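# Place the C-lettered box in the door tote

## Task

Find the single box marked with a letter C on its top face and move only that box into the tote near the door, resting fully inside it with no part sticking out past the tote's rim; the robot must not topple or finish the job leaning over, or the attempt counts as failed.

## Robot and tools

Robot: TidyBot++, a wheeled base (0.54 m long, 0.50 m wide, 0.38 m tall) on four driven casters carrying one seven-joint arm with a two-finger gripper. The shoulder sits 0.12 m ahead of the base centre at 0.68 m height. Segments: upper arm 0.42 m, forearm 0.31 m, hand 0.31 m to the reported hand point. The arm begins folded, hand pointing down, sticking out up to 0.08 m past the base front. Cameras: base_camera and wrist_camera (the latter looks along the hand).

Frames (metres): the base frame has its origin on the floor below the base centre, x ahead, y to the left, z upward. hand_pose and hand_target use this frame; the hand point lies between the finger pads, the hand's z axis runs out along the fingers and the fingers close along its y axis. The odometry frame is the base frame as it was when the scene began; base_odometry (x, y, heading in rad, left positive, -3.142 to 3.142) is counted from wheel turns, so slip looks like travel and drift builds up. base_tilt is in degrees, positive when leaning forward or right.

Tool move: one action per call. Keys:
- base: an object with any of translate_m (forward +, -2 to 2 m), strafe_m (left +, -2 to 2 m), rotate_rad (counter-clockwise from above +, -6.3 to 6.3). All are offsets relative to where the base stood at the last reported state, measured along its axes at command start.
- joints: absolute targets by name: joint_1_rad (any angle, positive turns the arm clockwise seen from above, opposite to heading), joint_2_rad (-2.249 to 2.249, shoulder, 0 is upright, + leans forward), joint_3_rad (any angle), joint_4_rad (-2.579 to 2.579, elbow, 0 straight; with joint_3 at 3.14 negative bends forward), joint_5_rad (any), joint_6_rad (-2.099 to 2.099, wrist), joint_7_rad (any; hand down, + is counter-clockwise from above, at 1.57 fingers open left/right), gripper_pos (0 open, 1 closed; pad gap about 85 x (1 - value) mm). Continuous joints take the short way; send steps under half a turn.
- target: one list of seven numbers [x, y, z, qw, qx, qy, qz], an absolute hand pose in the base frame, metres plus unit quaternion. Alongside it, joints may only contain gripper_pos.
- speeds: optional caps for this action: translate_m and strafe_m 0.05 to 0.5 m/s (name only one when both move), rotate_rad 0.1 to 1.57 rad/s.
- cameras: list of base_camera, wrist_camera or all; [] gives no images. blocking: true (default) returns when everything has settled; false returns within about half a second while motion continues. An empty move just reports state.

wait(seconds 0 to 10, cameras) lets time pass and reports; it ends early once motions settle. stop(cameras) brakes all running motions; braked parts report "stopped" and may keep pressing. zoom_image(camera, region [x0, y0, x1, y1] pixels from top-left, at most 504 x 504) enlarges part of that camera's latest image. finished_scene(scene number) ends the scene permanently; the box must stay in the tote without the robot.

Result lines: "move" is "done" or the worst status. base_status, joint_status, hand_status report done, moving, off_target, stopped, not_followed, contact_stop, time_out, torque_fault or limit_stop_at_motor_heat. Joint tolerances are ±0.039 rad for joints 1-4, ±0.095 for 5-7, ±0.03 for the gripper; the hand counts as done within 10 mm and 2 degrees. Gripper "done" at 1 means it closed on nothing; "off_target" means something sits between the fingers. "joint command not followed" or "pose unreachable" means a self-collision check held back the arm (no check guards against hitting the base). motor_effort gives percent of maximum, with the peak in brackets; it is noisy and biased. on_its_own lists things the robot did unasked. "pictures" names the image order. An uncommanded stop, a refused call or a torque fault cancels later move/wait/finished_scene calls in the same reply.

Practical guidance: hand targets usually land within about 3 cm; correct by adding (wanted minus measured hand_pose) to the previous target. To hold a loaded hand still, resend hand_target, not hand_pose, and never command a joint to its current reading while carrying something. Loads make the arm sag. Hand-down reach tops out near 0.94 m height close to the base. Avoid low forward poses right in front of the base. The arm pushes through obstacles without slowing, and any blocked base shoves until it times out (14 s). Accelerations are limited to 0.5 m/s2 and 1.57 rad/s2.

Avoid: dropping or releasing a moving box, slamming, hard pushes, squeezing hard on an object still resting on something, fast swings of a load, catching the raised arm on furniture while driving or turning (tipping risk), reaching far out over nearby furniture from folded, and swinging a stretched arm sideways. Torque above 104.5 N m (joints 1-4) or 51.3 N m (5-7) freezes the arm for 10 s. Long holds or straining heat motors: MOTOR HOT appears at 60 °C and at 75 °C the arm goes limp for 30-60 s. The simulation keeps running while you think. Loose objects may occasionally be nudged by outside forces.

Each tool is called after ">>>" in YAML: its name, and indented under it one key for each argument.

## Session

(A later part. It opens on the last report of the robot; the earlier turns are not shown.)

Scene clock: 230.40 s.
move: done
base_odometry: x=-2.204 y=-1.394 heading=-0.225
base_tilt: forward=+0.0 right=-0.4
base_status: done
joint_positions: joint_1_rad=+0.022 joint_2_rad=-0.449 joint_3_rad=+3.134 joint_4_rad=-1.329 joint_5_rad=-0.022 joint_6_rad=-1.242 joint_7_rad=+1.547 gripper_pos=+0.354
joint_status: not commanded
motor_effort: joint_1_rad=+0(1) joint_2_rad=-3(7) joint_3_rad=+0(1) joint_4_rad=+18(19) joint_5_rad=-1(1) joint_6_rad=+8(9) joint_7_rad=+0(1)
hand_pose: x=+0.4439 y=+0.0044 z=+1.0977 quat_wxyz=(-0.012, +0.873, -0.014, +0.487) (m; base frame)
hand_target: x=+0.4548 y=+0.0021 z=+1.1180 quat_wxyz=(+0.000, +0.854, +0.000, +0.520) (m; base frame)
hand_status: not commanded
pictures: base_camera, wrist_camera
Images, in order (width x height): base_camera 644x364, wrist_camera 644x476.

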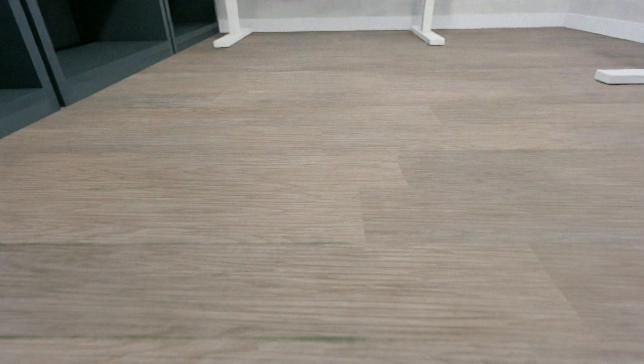

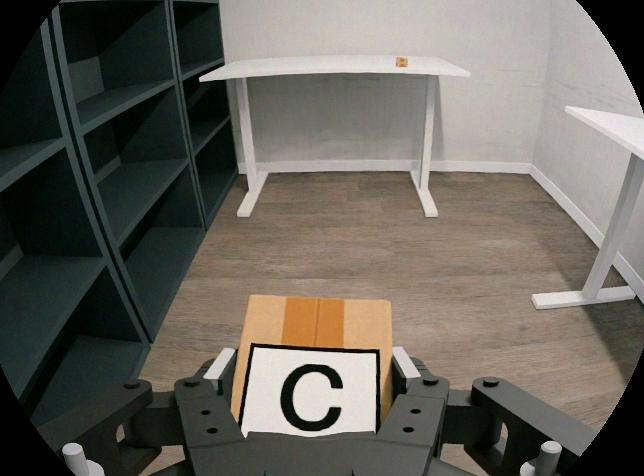

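>>> move:
  base: {"rotate_rad": 1.562}
  cameras: ["base_camera"]
  speeds: {"rotate_rad": 1.2}

>>> move:
  base: {"translate_m": 1.5}

Scene clock: 236.13 s.
move: done
base_odometry: x=-2.204 y=-1.394 heading=+1.336
base_tilt: forward=+0.0 right=-0.4
base_status: done
joint_positions: joint_1_rad=+0.019 joint_2_rad=-0.449 joint_3_rad=+3.134 joint_4_rad=-1.329 joint_5_rad=-0.022 joint_6_rad=-1.242 joint_7_rad=+1.547 gripper_pos=+0.354
joint_status: not commanded
motor_effort: joint_1_rad=+0(1) joint_2_rad=-3(4) joint_3_rad=+0(4) joint_4_rad=+18(19) joint_5_rad=-1(2) joint_6_rad=+8(8) joint_7_rad=+0(0)
hand_pose: x=+0.4439 y=+0.0052 z=+1.0977 quat_wxyz=(-0.012, +0.873, -0.013, +0.487) (m; base frame)
hand_target: x=+0.4548 y=+0.0021 z=+1.1180 quat_wxyz=(+0.000, +0.854, +0.000, +0.520) (m; base frame)
hand_status: not commanded
pictures: base_camera
Images, in order (width x height): base_camera 644x364.

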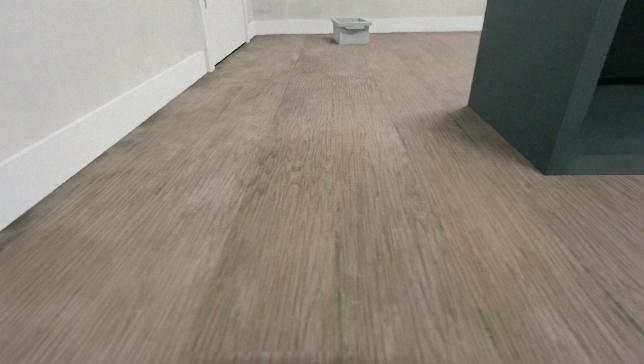

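Scene clock: 240.43 s.
move: done
base_odometry: x=-1.855 y=+0.065 heading=+1.338
base_tilt: forward=+0.1 right=-0.4
base_status: done
joint_positions: joint_1_rad=+0.019 joint_2_rad=-0.448 joint_3_rad=+3.134 joint_4_rad=-1.329 joint_5_rad=-0.022 joint_6_rad=-1.242 joint_7_rad=+1.547 gripper_pos=+0.354
joint_status: not commanded
motor_effort: joint_1_rad=+0(1) joint_2_rad=-2(6) joint_3_rad=+0(1) joint_4_rad=+18(19) joint_5_rad=-1(1) joint_6_rad=+8(9) joint_7_rad=+0(0)
hand_pose: x=+0.4442 y=+0.0052 z=+1.0975 quat_wxyz=(-0.012, +0.873, -0.013, +0.487) (m; base frame)
hand_target: x=+0.4548 y=+0.0021 z=+1.1180 quat_wxyz=(+0.000, +0.854, +0.000, +0.520) (m; base frame)
hand_status: not commanded
pictures: base_camera, wrist_camera
Images, in order (width x height): base_camera 644x364, wrist_camera 644x476.

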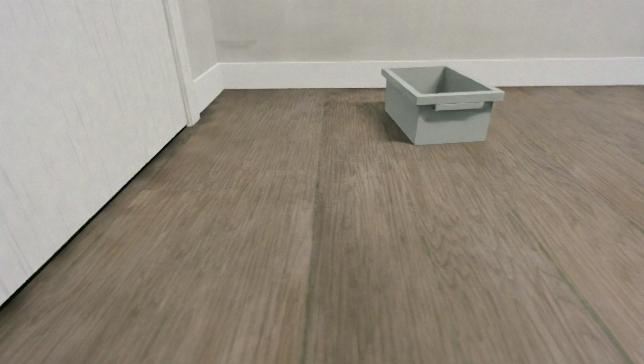

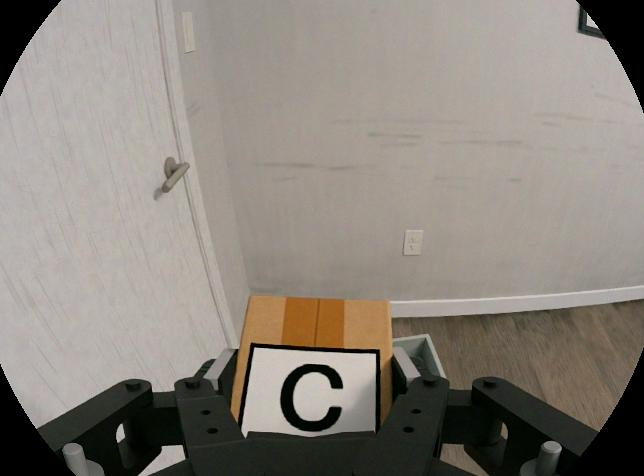

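>>> move:
  base: {"translate_m": 0.551, "strafe_m": -0.401, "rotate_rad": 0.18}
  joints: {"joint_2_rad": 1.315, "joint_4_rad": -1.905, "joint_6_rad": 0.875}

Scene clock: 251.17 s.
move: done
base_odometry: x=-1.338 y=+0.508 heading=+1.518
base_tilt: forward=+0.1 right=-0.5
base_status: done
joint_positions: joint_1_rad=+0.014 joint_2_rad=+1.287 joint_3_rad=+3.136 joint_4_rad=-1.892 joint_5_rad=-0.021 joint_6_rad=+0.788 joint_7_rad=+1.547 gripper_pos=+0.354
joint_status: all done
motor_effort: joint_1_rad=+0(3) joint_2_rad=-42(48) joint_3_rad=-1(4) joint_4_rad=+3(20) joint_5_rad=+0(1) joint_6_rad=+6(9) joint_7_rad=+0(1)
hand_pose: x=+0.7234 y=-0.0084 z=+0.2581 quat_wxyz=(+0.000, +0.930, -0.028, +0.367) (m; base frame)
hand_target: x=+0.7240 y=+0.0022 z=+0.2573 quat_wxyz=(-0.001, +0.922, +0.000, +0.388) (m; base frame)
hand_status: not commanded
pictures: base_camera, wrist_camera
Images, in order (width x height): base_camera 644x364, wrist_camera 644x476.

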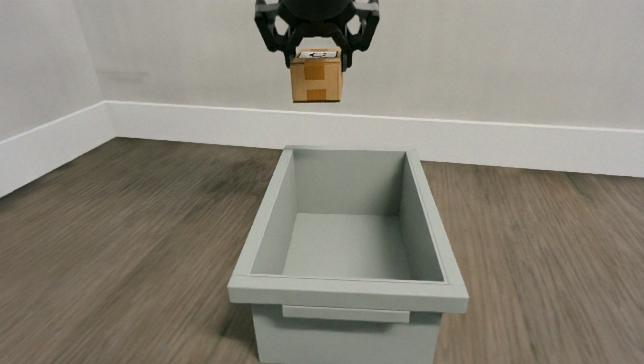

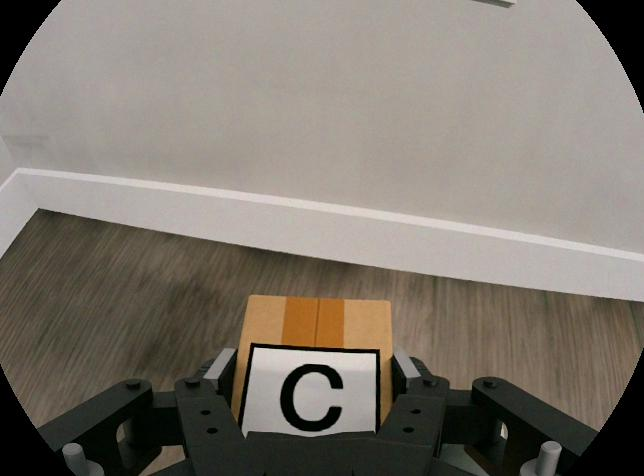

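>>> move:
  base: {"translate_m": -0.05, "rotate_rad": -0.055}

Scene clock: 263.83 s.
move: done
base_odometry: x=-1.340 y=+0.458 heading=+1.463
base_tilt: forward=+0.1 right=-0.5
base_status: done
joint_positions: joint_1_rad=+0.009 joint_2_rad=+1.287 joint_3_rad=+3.137 joint_4_rad=-1.902 joint_5_rad=-0.021 joint_6_rad=+0.794 joint_7_rad=+1.547 gripper_pos=+0.354
joint_status: not commanded
motor_effort: joint_1_rad=+0(4) joint_2_rad=-42(43) joint_3_rad=-1(4) joint_4_rad=+3(4) joint_5_rad=-1(1) joint_6_rad=+7(7) joint_7_rad=+0(1)
hand_pose: x=+0.7192 y=-0.0062 z=+0.2569 quat_wxyz=(-0.001, +0.931, -0.025, +0.365) (m; base frame)
hand_target: x=+0.7240 y=+0.0022 z=+0.2573 quat_wxyz=(-0.001, +0.922, +0.000, +0.388) (m; base frame)
hand_status: not commanded
pictures: base_camera, wrist_camera
Images, in order (width x height): base_camera 644x364, wrist_camera 644x476.

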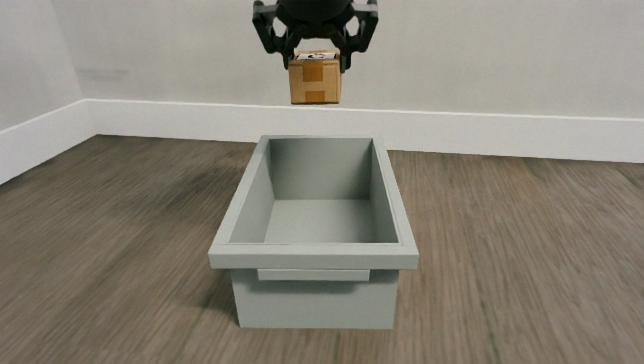

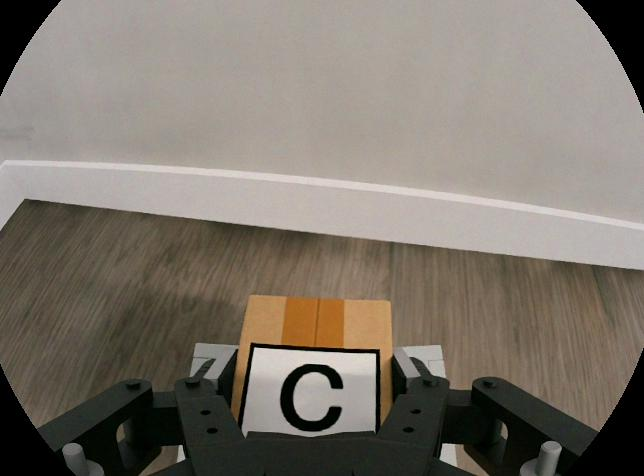

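>>> move:
  joints: {"joint_2_rad": 1.75, "joint_4_rad": -1.475, "joint_6_rad": 0.92}

Scene clock: 270.13 s.
move: off_target
base_odometry: x=-1.340 y=+0.458 heading=+1.463
base_tilt: forward=+0.1 right=-0.4
base_status: not commanded
joint_positions: joint_1_rad=+0.009 joint_2_rad=+1.643 joint_3_rad=+3.137 joint_4_rad=-1.469 joint_5_rad=-0.021 joint_6_rad=+0.903 joint_7_rad=+1.547 gripper_pos=+0.356
joint_status: joint_2_rad off_target (ended at +1.643, target +1.750); the others done
motor_effort: joint_1_rad=+1(1) joint_2_rad=-31(43) joint_3_rad=-1(2) joint_4_rad=+1(5) joint_5_rad=+0(1) joint_6_rad=-2(7) joint_7_rad=+0(0)
hand_pose: x=+0.7982 y=-0.0077 z=+0.1521 quat_wxyz=(-0.001, +0.893, -0.025, +0.450) (m; base frame)
hand_target: x=+0.7379 y=+0.0021 z=+0.0850 quat_wxyz=(-0.001, +0.914, -0.001, +0.406) (m; base frame)
hand_status: not commanded
pictures: base_camera, wrist_camera
Images, in order (width x height): base_camera 644x364, wrist_camera 644x476.

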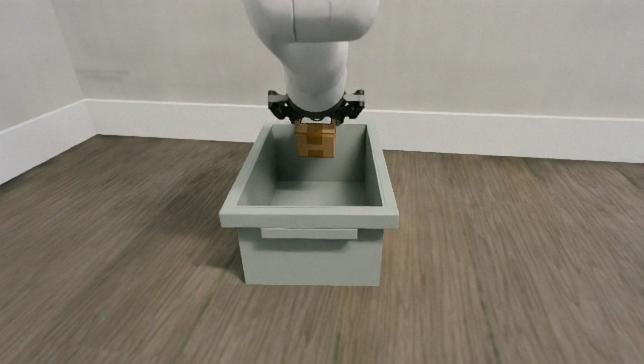

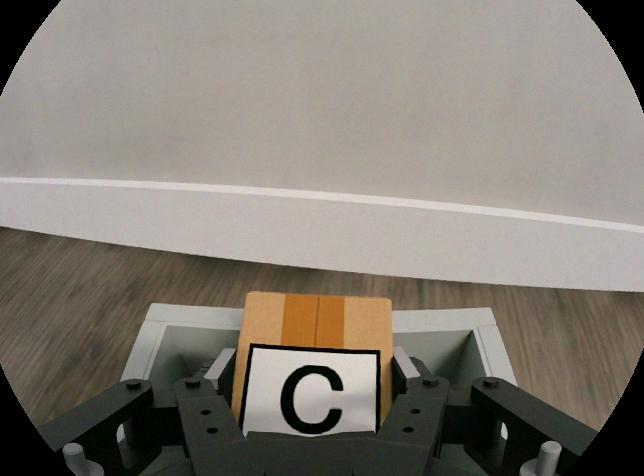

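>>> move:
  joints: {"joint_2_rad": 1.44, "joint_4_rad": -1.8, "joint_6_rad": 0.85}

Scene clock: 276.83 s.
move: done
base_odometry: x=-1.340 y=+0.458 heading=+1.463
base_tilt: forward=+0.1 right=-0.5
base_status: not commanded
joint_positions: joint_1_rad=+0.009 joint_2_rad=+1.430 joint_3_rad=+3.137 joint_4_rad=-1.787 joint_5_rad=-0.021 joint_6_rad=+0.892 joint_7_rad=+1.547 gripper_pos=+0.356
joint_status: all done
motor_effort: joint_1_rad=+0(1) joint_2_rad=-43(50) joint_3_rad=-1(2) joint_4_rad=+3(5) joint_5_rad=+0(1) joint_6_rad=+7(8) joint_7_rad=+0(1)
hand_pose: x=+0.7388 y=-0.0069 z=+0.2145 quat_wxyz=(+0.000, +0.917, -0.025, +0.397) (m; base frame)
hand_target: x=+0.7178 y=+0.0022 z=+0.1964 quat_wxyz=(-0.001, +0.930, -0.001, +0.367) (m; base frame)
hand_status: not commanded
pictures: base_camera, wrist_camera
Images, in order (width x height): base_camera 644x364, wrist_camera 644x476.

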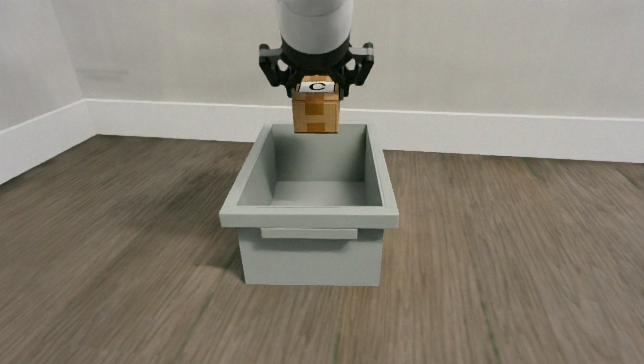

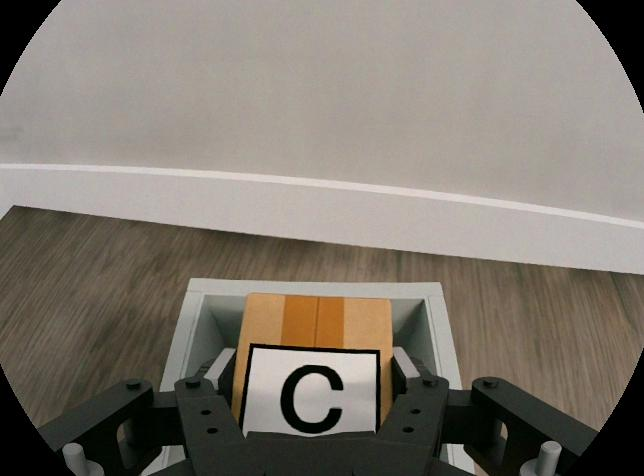

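>>> move:
  base: {"translate_m": 0.06}
  joints: {"joint_2_rad": 1.552, "joint_4_rad": -1.765, "joint_6_rad": 0.985}

Scene clock: 285.73 s.
move: done
base_odometry: x=-1.333 y=+0.518 heading=+1.462
base_tilt: forward=+0.1 right=-0.4
base_status: done
joint_positions: joint_1_rad=+0.008 joint_2_rad=+1.526 joint_3_rad=+3.137 joint_4_rad=-1.773 joint_5_rad=-0.021 joint_6_rad=+0.922 joint_7_rad=+1.547 gripper_pos=+0.356
joint_status: all done
motor_effort: joint_1_rad=+0(4) joint_2_rad=-42(44) joint_3_rad=-1(3) joint_4_rad=+1(5) joint_5_rad=+0(1) joint_6_rad=+6(8) joint_7_rad=+0(1)
hand_pose: x=+0.7054 y=-0.0066 z=+0.1656 quat_wxyz=(+0.001, +0.928, -0.025, +0.373) (m; base frame)
hand_target: x=+0.7102 y=+0.0022 z=+0.1655 quat_wxyz=(-0.001, +0.919, -0.001, +0.394) (m; base frame)
hand_status: not commanded
pictures: base_camera, wrist_camera
Images, in order (width x height): base_camera 644x364, wrist_camera 644x476.

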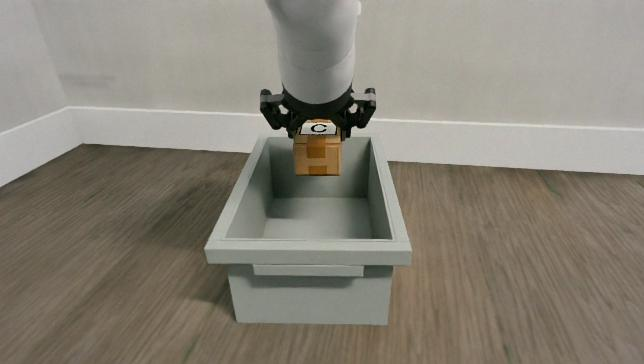

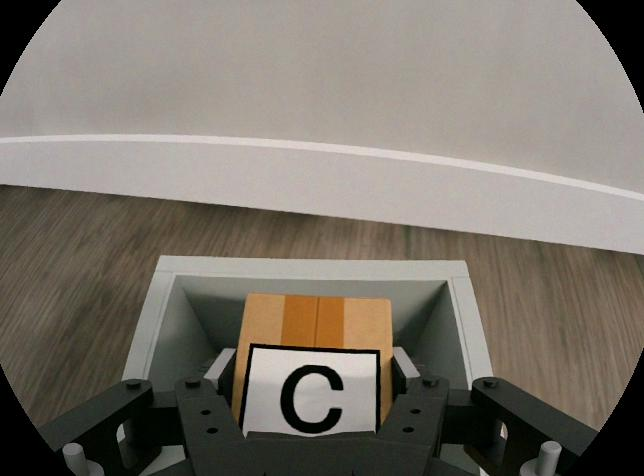

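>>> move:
  joints: {"joint_2_rad": 1.685, "joint_4_rad": -1.60, "joint_6_rad": 0.965}

Scene clock: 291.77 s.
move: done
base_odometry: x=-1.333 y=+0.518 heading=+1.462
base_tilt: forward=+0.1 right=-0.4
base_status: not commanded
joint_positions: joint_1_rad=+0.008 joint_2_rad=+1.667 joint_3_rad=+3.137 joint_4_rad=-1.602 joint_5_rad=-0.021 joint_6_rad=+0.922 joint_7_rad=+1.547 gripper_pos=+0.356
joint_status: all done
motor_effort: joint_1_rad=+0(1) joint_2_rad=-42(44) joint_3_rad=-1(2) joint_4_rad=+2(5) joint_5_rad=-1(1) joint_6_rad=+7(8) joint_7_rad=+0(1)
hand_pose: x=+0.7200 y=-0.0068 z=+0.1116 quat_wxyz=(+0.000, +0.922, -0.025, +0.387) (m; base frame)
hand_target: x=+0.7200 y=+0.0021 z=+0.1107 quat_wxyz=(-0.001, +0.917, -0.001, +0.399) (m; base frame)
hand_status: not commanded
pictures: base_camera, wrist_camera
Images, in order (width x height): base_camera 644x364, wrist_camera 644x476.

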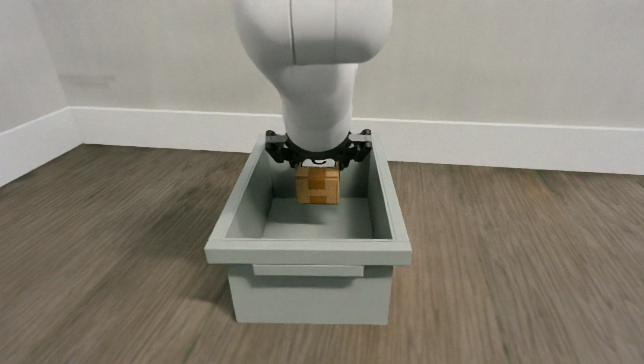

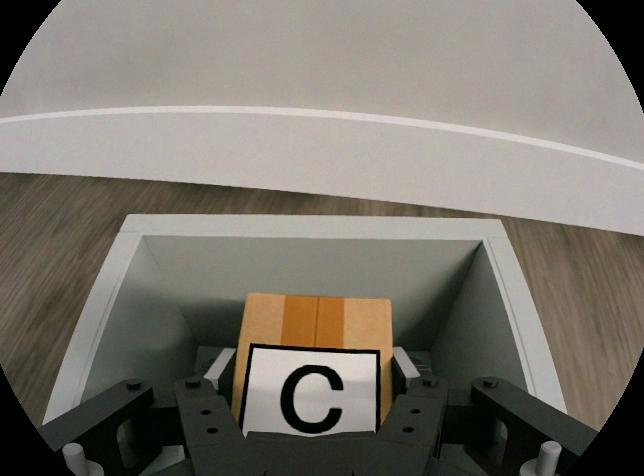

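>>> move:
  joints: {"joint_2_rad": 1.785, "joint_4_rad": -1.475, "joint_6_rad": 0.80}

Scene clock: 296.90 s.
move: done
base_odometry: x=-1.333 y=+0.518 heading=+1.462
base_tilt: forward=+0.1 right=-0.4
base_status: not commanded
joint_positions: joint_1_rad=+0.008 joint_2_rad=+1.761 joint_3_rad=+3.137 joint_4_rad=-1.488 joint_5_rad=-0.021 joint_6_rad=+0.860 joint_7_rad=+1.547 gripper_pos=+0.356
joint_status: all done
motor_effort: joint_1_rad=+0(2) joint_2_rad=-42(45) joint_3_rad=-1(2) joint_4_rad=+2(3) joint_5_rad=-1(1) joint_6_rad=+6(8) joint_7_rad=+0(0)
hand_pose: x=+0.7107 y=-0.0066 z=+0.0623 quat_wxyz=(+0.000, +0.930, -0.026, +0.367) (m; base frame)
hand_target: x=+0.6891 y=+0.0022 z=+0.0385 quat_wxyz=(-0.001, +0.942, -0.001, +0.334) (m; base frame)
hand_status: not commanded
pictures: base_camera, wrist_camera
Images, in order (width x height): base_camera 644x364, wrist_camera 644x476.

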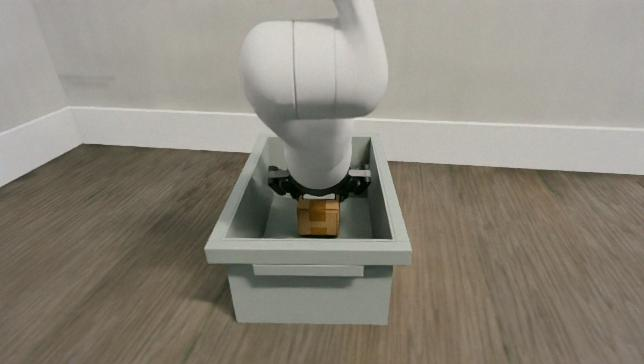

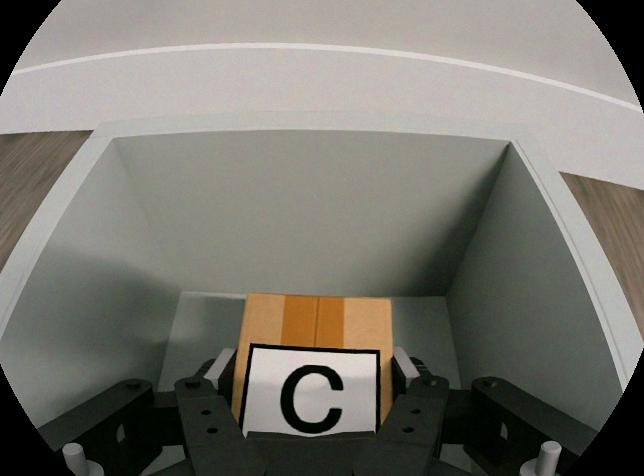

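>>> move:
  joints: {"joint_2_rad": 1.812, "joint_4_rad": -1.455}
  cameras: []

>>> move:
  joints: {"joint_2_rad": 1.837, "joint_4_rad": -1.435}
  cameras: []

>>> move:
  joints: {"joint_2_rad": 1.858, "joint_4_rad": -1.418}

Scene clock: 299.40 s.
move: done
base_odometry: x=-1.333 y=+0.518 heading=+1.462
base_tilt: forward=+0.1 right=-0.4
base_status: not commanded
joint_positions: joint_1_rad=+0.008 joint_2_rad=+1.782 joint_3_rad=+3.137 joint_4_rad=-1.467 joint_5_rad=-0.021 joint_6_rad=+0.860 joint_7_rad=+1.547 gripper_pos=+0.356
joint_status: all done
motor_effort: joint_1_rad=+0(1) joint_2_rad=-41(43) joint_3_rad=-1(2) joint_4_rad=+2(3) joint_5_rad=-1(1) joint_6_rad=+6(7) joint_7_rad=+0(0)
hand_pose: x=+0.7097 y=-0.0066 z=+0.0540 quat_wxyz=(+0.000, +0.930, -0.026, +0.368) (m; base frame)
hand_target: x=+0.6827 y=+0.0021 z=+0.0263 quat_wxyz=(-0.001, +0.944, -0.001, +0.331) (m; base frame)
hand_status: not commanded
pictures: none
No camera images: "cameras" was empty.

Scene clock: 300.00 s.
move: off_target
base_odometry: x=-1.333 y=+0.518 heading=+1.462
base_tilt: forward=+0.1 right=-0.5
base_status: not commanded
joint_positions: joint_1_rad=+0.008 joint_2_rad=+1.787 joint_3_rad=+3.137 joint_4_rad=-1.449 joint_5_rad=-0.021 joint_6_rad=+0.859 joint_7_rad=+1.547 gripper_pos=+0.356
joint_status: joint_2_rad off_target (ended at +1.787, target +1.837); the others done
motor_effort: joint_1_rad=+1(1) joint_2_rad=-39(41) joint_3_rad=-1(2) joint_4_rad=+2(3) joint_5_rad=+0(1) joint_6_rad=+6(6) joint_7_rad=+0(1)
hand_pose: x=+0.7159 y=-0.0067 z=+0.0540 quat_wxyz=(+0.000, +0.927, -0.026, +0.373) (m; base frame)
hand_target: x=+0.6773 y=+0.0021 z=+0.0154 quat_wxyz=(-0.001, +0.944, -0.001, +0.329) (m; base frame)
hand_status: not commanded
pictures: none
No camera images: "cameras" was empty.

Scene clock: 300.60 s.
move: off_target
base_odometry: x=-1.333 y=+0.518 heading=+1.462
base_tilt: forward=+0.1 right=-0.4
base_status: not commanded
joint_positions: joint_1_rad=+0.008 joint_2_rad=+1.793 joint_3_rad=+3.137 joint_4_rad=-1.432 joint_5_rad=-0.021 joint_6_rad=+0.859 joint_7_rad=+1.547 gripper_pos=+0.356
joint_status: joint_2_rad off_target (ended at +1.793, target +1.858); the others done
motor_effort: joint_1_rad=-1(1) joint_2_rad=-36(39) joint_3_rad=-2(2) joint_4_rad=+3(3) joint_5_rad=+0(1) joint_6_rad=+4(5) joint_7_rad=+0(1)
hand_pose: x=+0.7216 y=-0.0067 z=+0.0539 quat_wxyz=(+0.000, +0.925, -0.026, +0.379) (m; base frame)
hand_target: x=+0.6726 y=+0.0021 z=+0.0063 quat_wxyz=(-0.001, +0.945, -0.001, +0.327) (m; base frame)
hand_status: not commanded
pictures: base_camera, wrist_camera
Images, in order (width x height): base_camera 644x364, wrist_camera 644x476.

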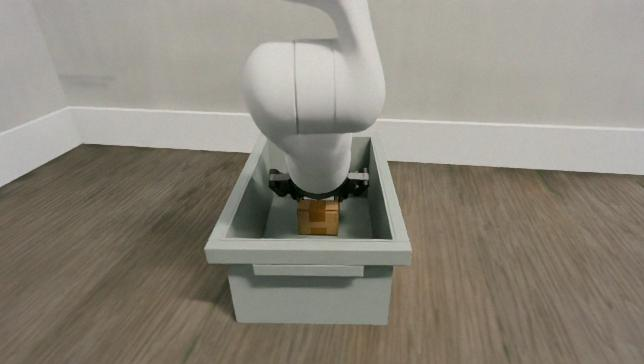

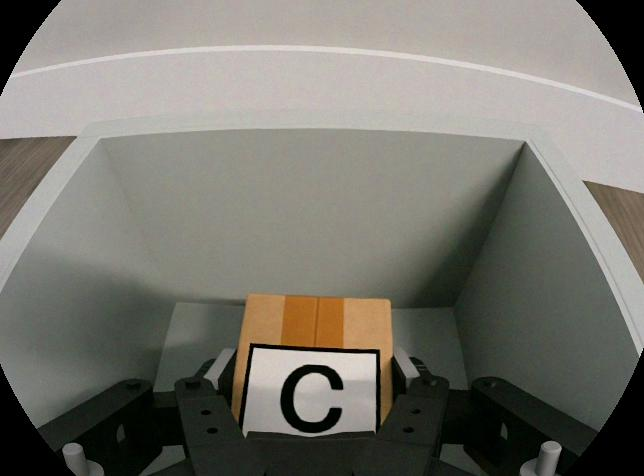

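>>> move:
  joints: {"joint_2_rad": 1.82}
  cameras: []

>>> move:
  joints: {"gripper_pos": 0.15}
  cameras: ["wrist_camera"]

>>> move:
  joints: {"joint_2_rad": 1.68, "joint_4_rad": -1.55, "joint_6_rad": 0.80}
  cameras: ["wrist_camera"]

>>> move:
  joints: {"joint_2_rad": 1.2, "joint_4_rad": -1.97, "joint_6_rad": 0.7}

Scene clock: 305.13 s.
move: done
base_odometry: x=-1.333 y=+0.518 heading=+1.462
base_tilt: forward=+0.1 right=-0.4
base_status: not commanded
joint_positions: joint_1_rad=+0.008 joint_2_rad=+1.792 joint_3_rad=+3.137 joint_4_rad=-1.431 joint_5_rad=-0.021 joint_6_rad=+0.859 joint_7_rad=+1.547 gripper_pos=+0.356
joint_status: all done
motor_effort: joint_1_rad=+0(1) joint_2_rad=-40(40) joint_3_rad=-1(2) joint_4_rad=+2(3) joint_5_rad=-1(1) joint_6_rad=+5(6) joint_7_rad=+0(1)
hand_pose: x=+0.7222 y=-0.0067 z=+0.0545 quat_wxyz=(+0.000, +0.925, -0.026, +0.379) (m; base frame)
hand_target: x=+0.6979 y=+0.0021 z=+0.0278 quat_wxyz=(-0.001, +0.939, -0.001, +0.345) (m; base frame)
hand_status: not commanded
pictures: none
No camera images: "cameras" was empty.

Scene clock: 306.03 s.
move: done
base_odometry: x=-1.333 y=+0.518 heading=+1.462
base_tilt: forward=+0.1 right=-0.5
base_status: not commanded
joint_positions: joint_1_rad=+0.008 joint_2_rad=+1.792 joint_3_rad=+3.137 joint_4_rad=-1.431 joint_5_rad=-0.021 joint_6_rad=+0.859 joint_7_rad=+1.547 gripper_pos=+0.150
joint_status: all done
motor_effort: joint_1_rad=+0(1) joint_2_rad=-41(42) joint_3_rad=-1(2) joint_4_rad=+2(3) joint_5_rad=+0(1) joint_6_rad=+6(7) joint_7_rad=+0(0)
hand_pose: x=+0.7222 y=-0.0067 z=+0.0544 quat_wxyz=(+0.000, +0.925, -0.026, +0.379) (m; base frame)
hand_target: x=+0.6979 y=+0.0021 z=+0.0278 quat_wxyz=(-0.001, +0.939, -0.001, +0.345) (m; base frame)
hand_status: not commanded
pictures: wrist_camera
Images, in order (width x height): wrist_camera 644x476.

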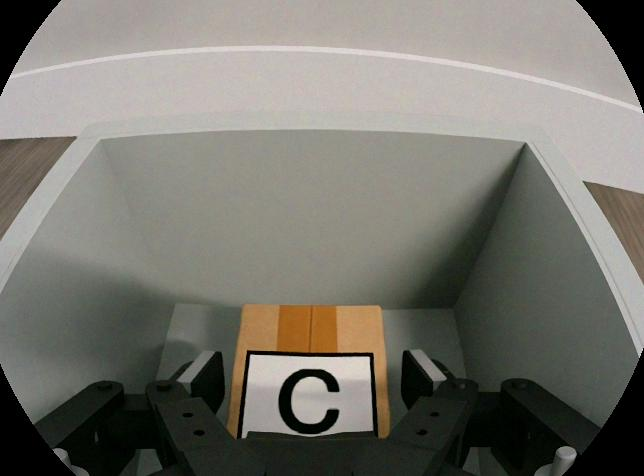

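Scene clock: 307.37 s.
move: done
base_odometry: x=-1.333 y=+0.518 heading=+1.462
base_tilt: forward=+0.1 right=-0.4
base_status: not commanded
joint_positions: joint_1_rad=+0.008 joint_2_rad=+1.673 joint_3_rad=+3.137 joint_4_rad=-1.538 joint_5_rad=-0.021 joint_6_rad=+0.859 joint_7_rad=+1.547 gripper_pos=+0.150
joint_status: all done
motor_effort: joint_1_rad=+0(1) joint_2_rad=-42(44) joint_3_rad=-1(2) joint_4_rad=+2(3) joint_5_rad=+0(1) joint_6_rad=+6(7) joint_7_rad=+0(1)
hand_pose: x=+0.7371 y=-0.0067 z=+0.1064 quat_wxyz=(+0.000, +0.923, -0.026, +0.385) (m; base frame)
hand_target: x=+0.7128 y=+0.0022 z=+0.0871 quat_wxyz=(-0.001, +0.937, -0.001, +0.348) (m; base frame)
hand_status: not commanded
pictures: wrist_camera
Images, in order (width x height): wrist_camera 644x476.

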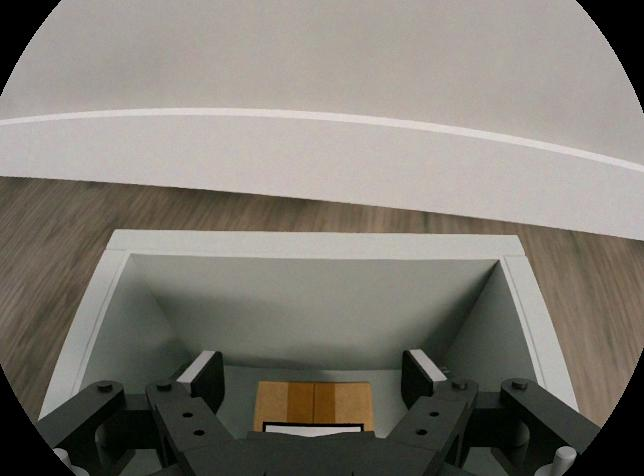

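Scene clock: 309.10 s.
move: done
base_odometry: x=-1.333 y=+0.518 heading=+1.462
base_tilt: forward=+0.1 right=-0.5
base_status: not commanded
joint_positions: joint_1_rad=+0.008 joint_2_rad=+1.204 joint_3_rad=+3.137 joint_4_rad=-1.956 joint_5_rad=-0.021 joint_6_rad=+0.775 joint_7_rad=+1.547 gripper_pos=+0.150
joint_status: all done
motor_effort: joint_1_rad=+0(1) joint_2_rad=-41(46) joint_3_rad=-1(2) joint_4_rad=+3(4) joint_5_rad=+0(1) joint_6_rad=+6(7) joint_7_rad=+0(0)
hand_pose: x=+0.7200 y=-0.0059 z=+0.2924 quat_wxyz=(-0.001, +0.929, -0.025, +0.370) (m; base frame)
hand_target: x=+0.6959 y=+0.0023 z=+0.2764 quat_wxyz=(-0.001, +0.944, +0.000, +0.330) (m; base frame)
hand_status: not commanded
pictures: base_camera, wrist_camera
Images, in order (width x height): base_camera 644x364, wrist_camera 644x476.

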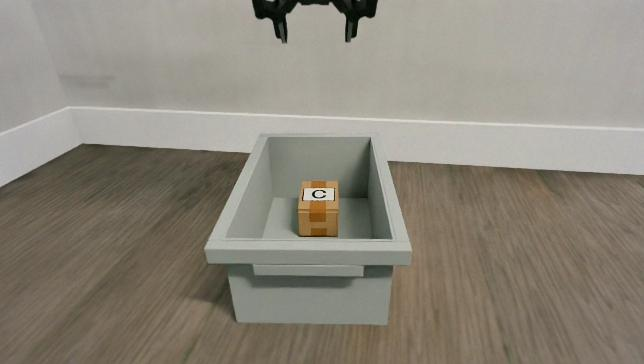

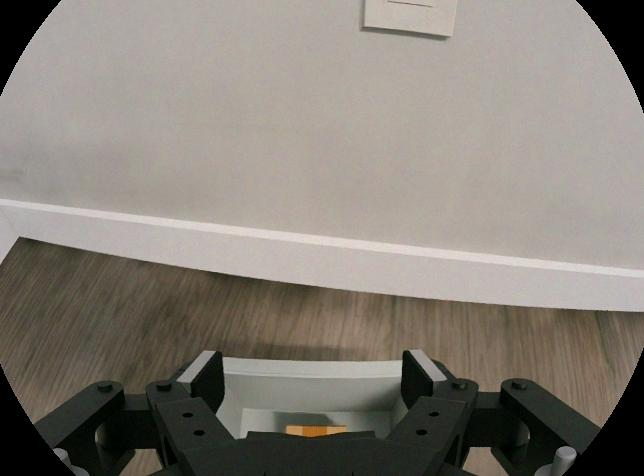

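>>> finished_scene:
  scene: 3

The scene is finished: the task was done.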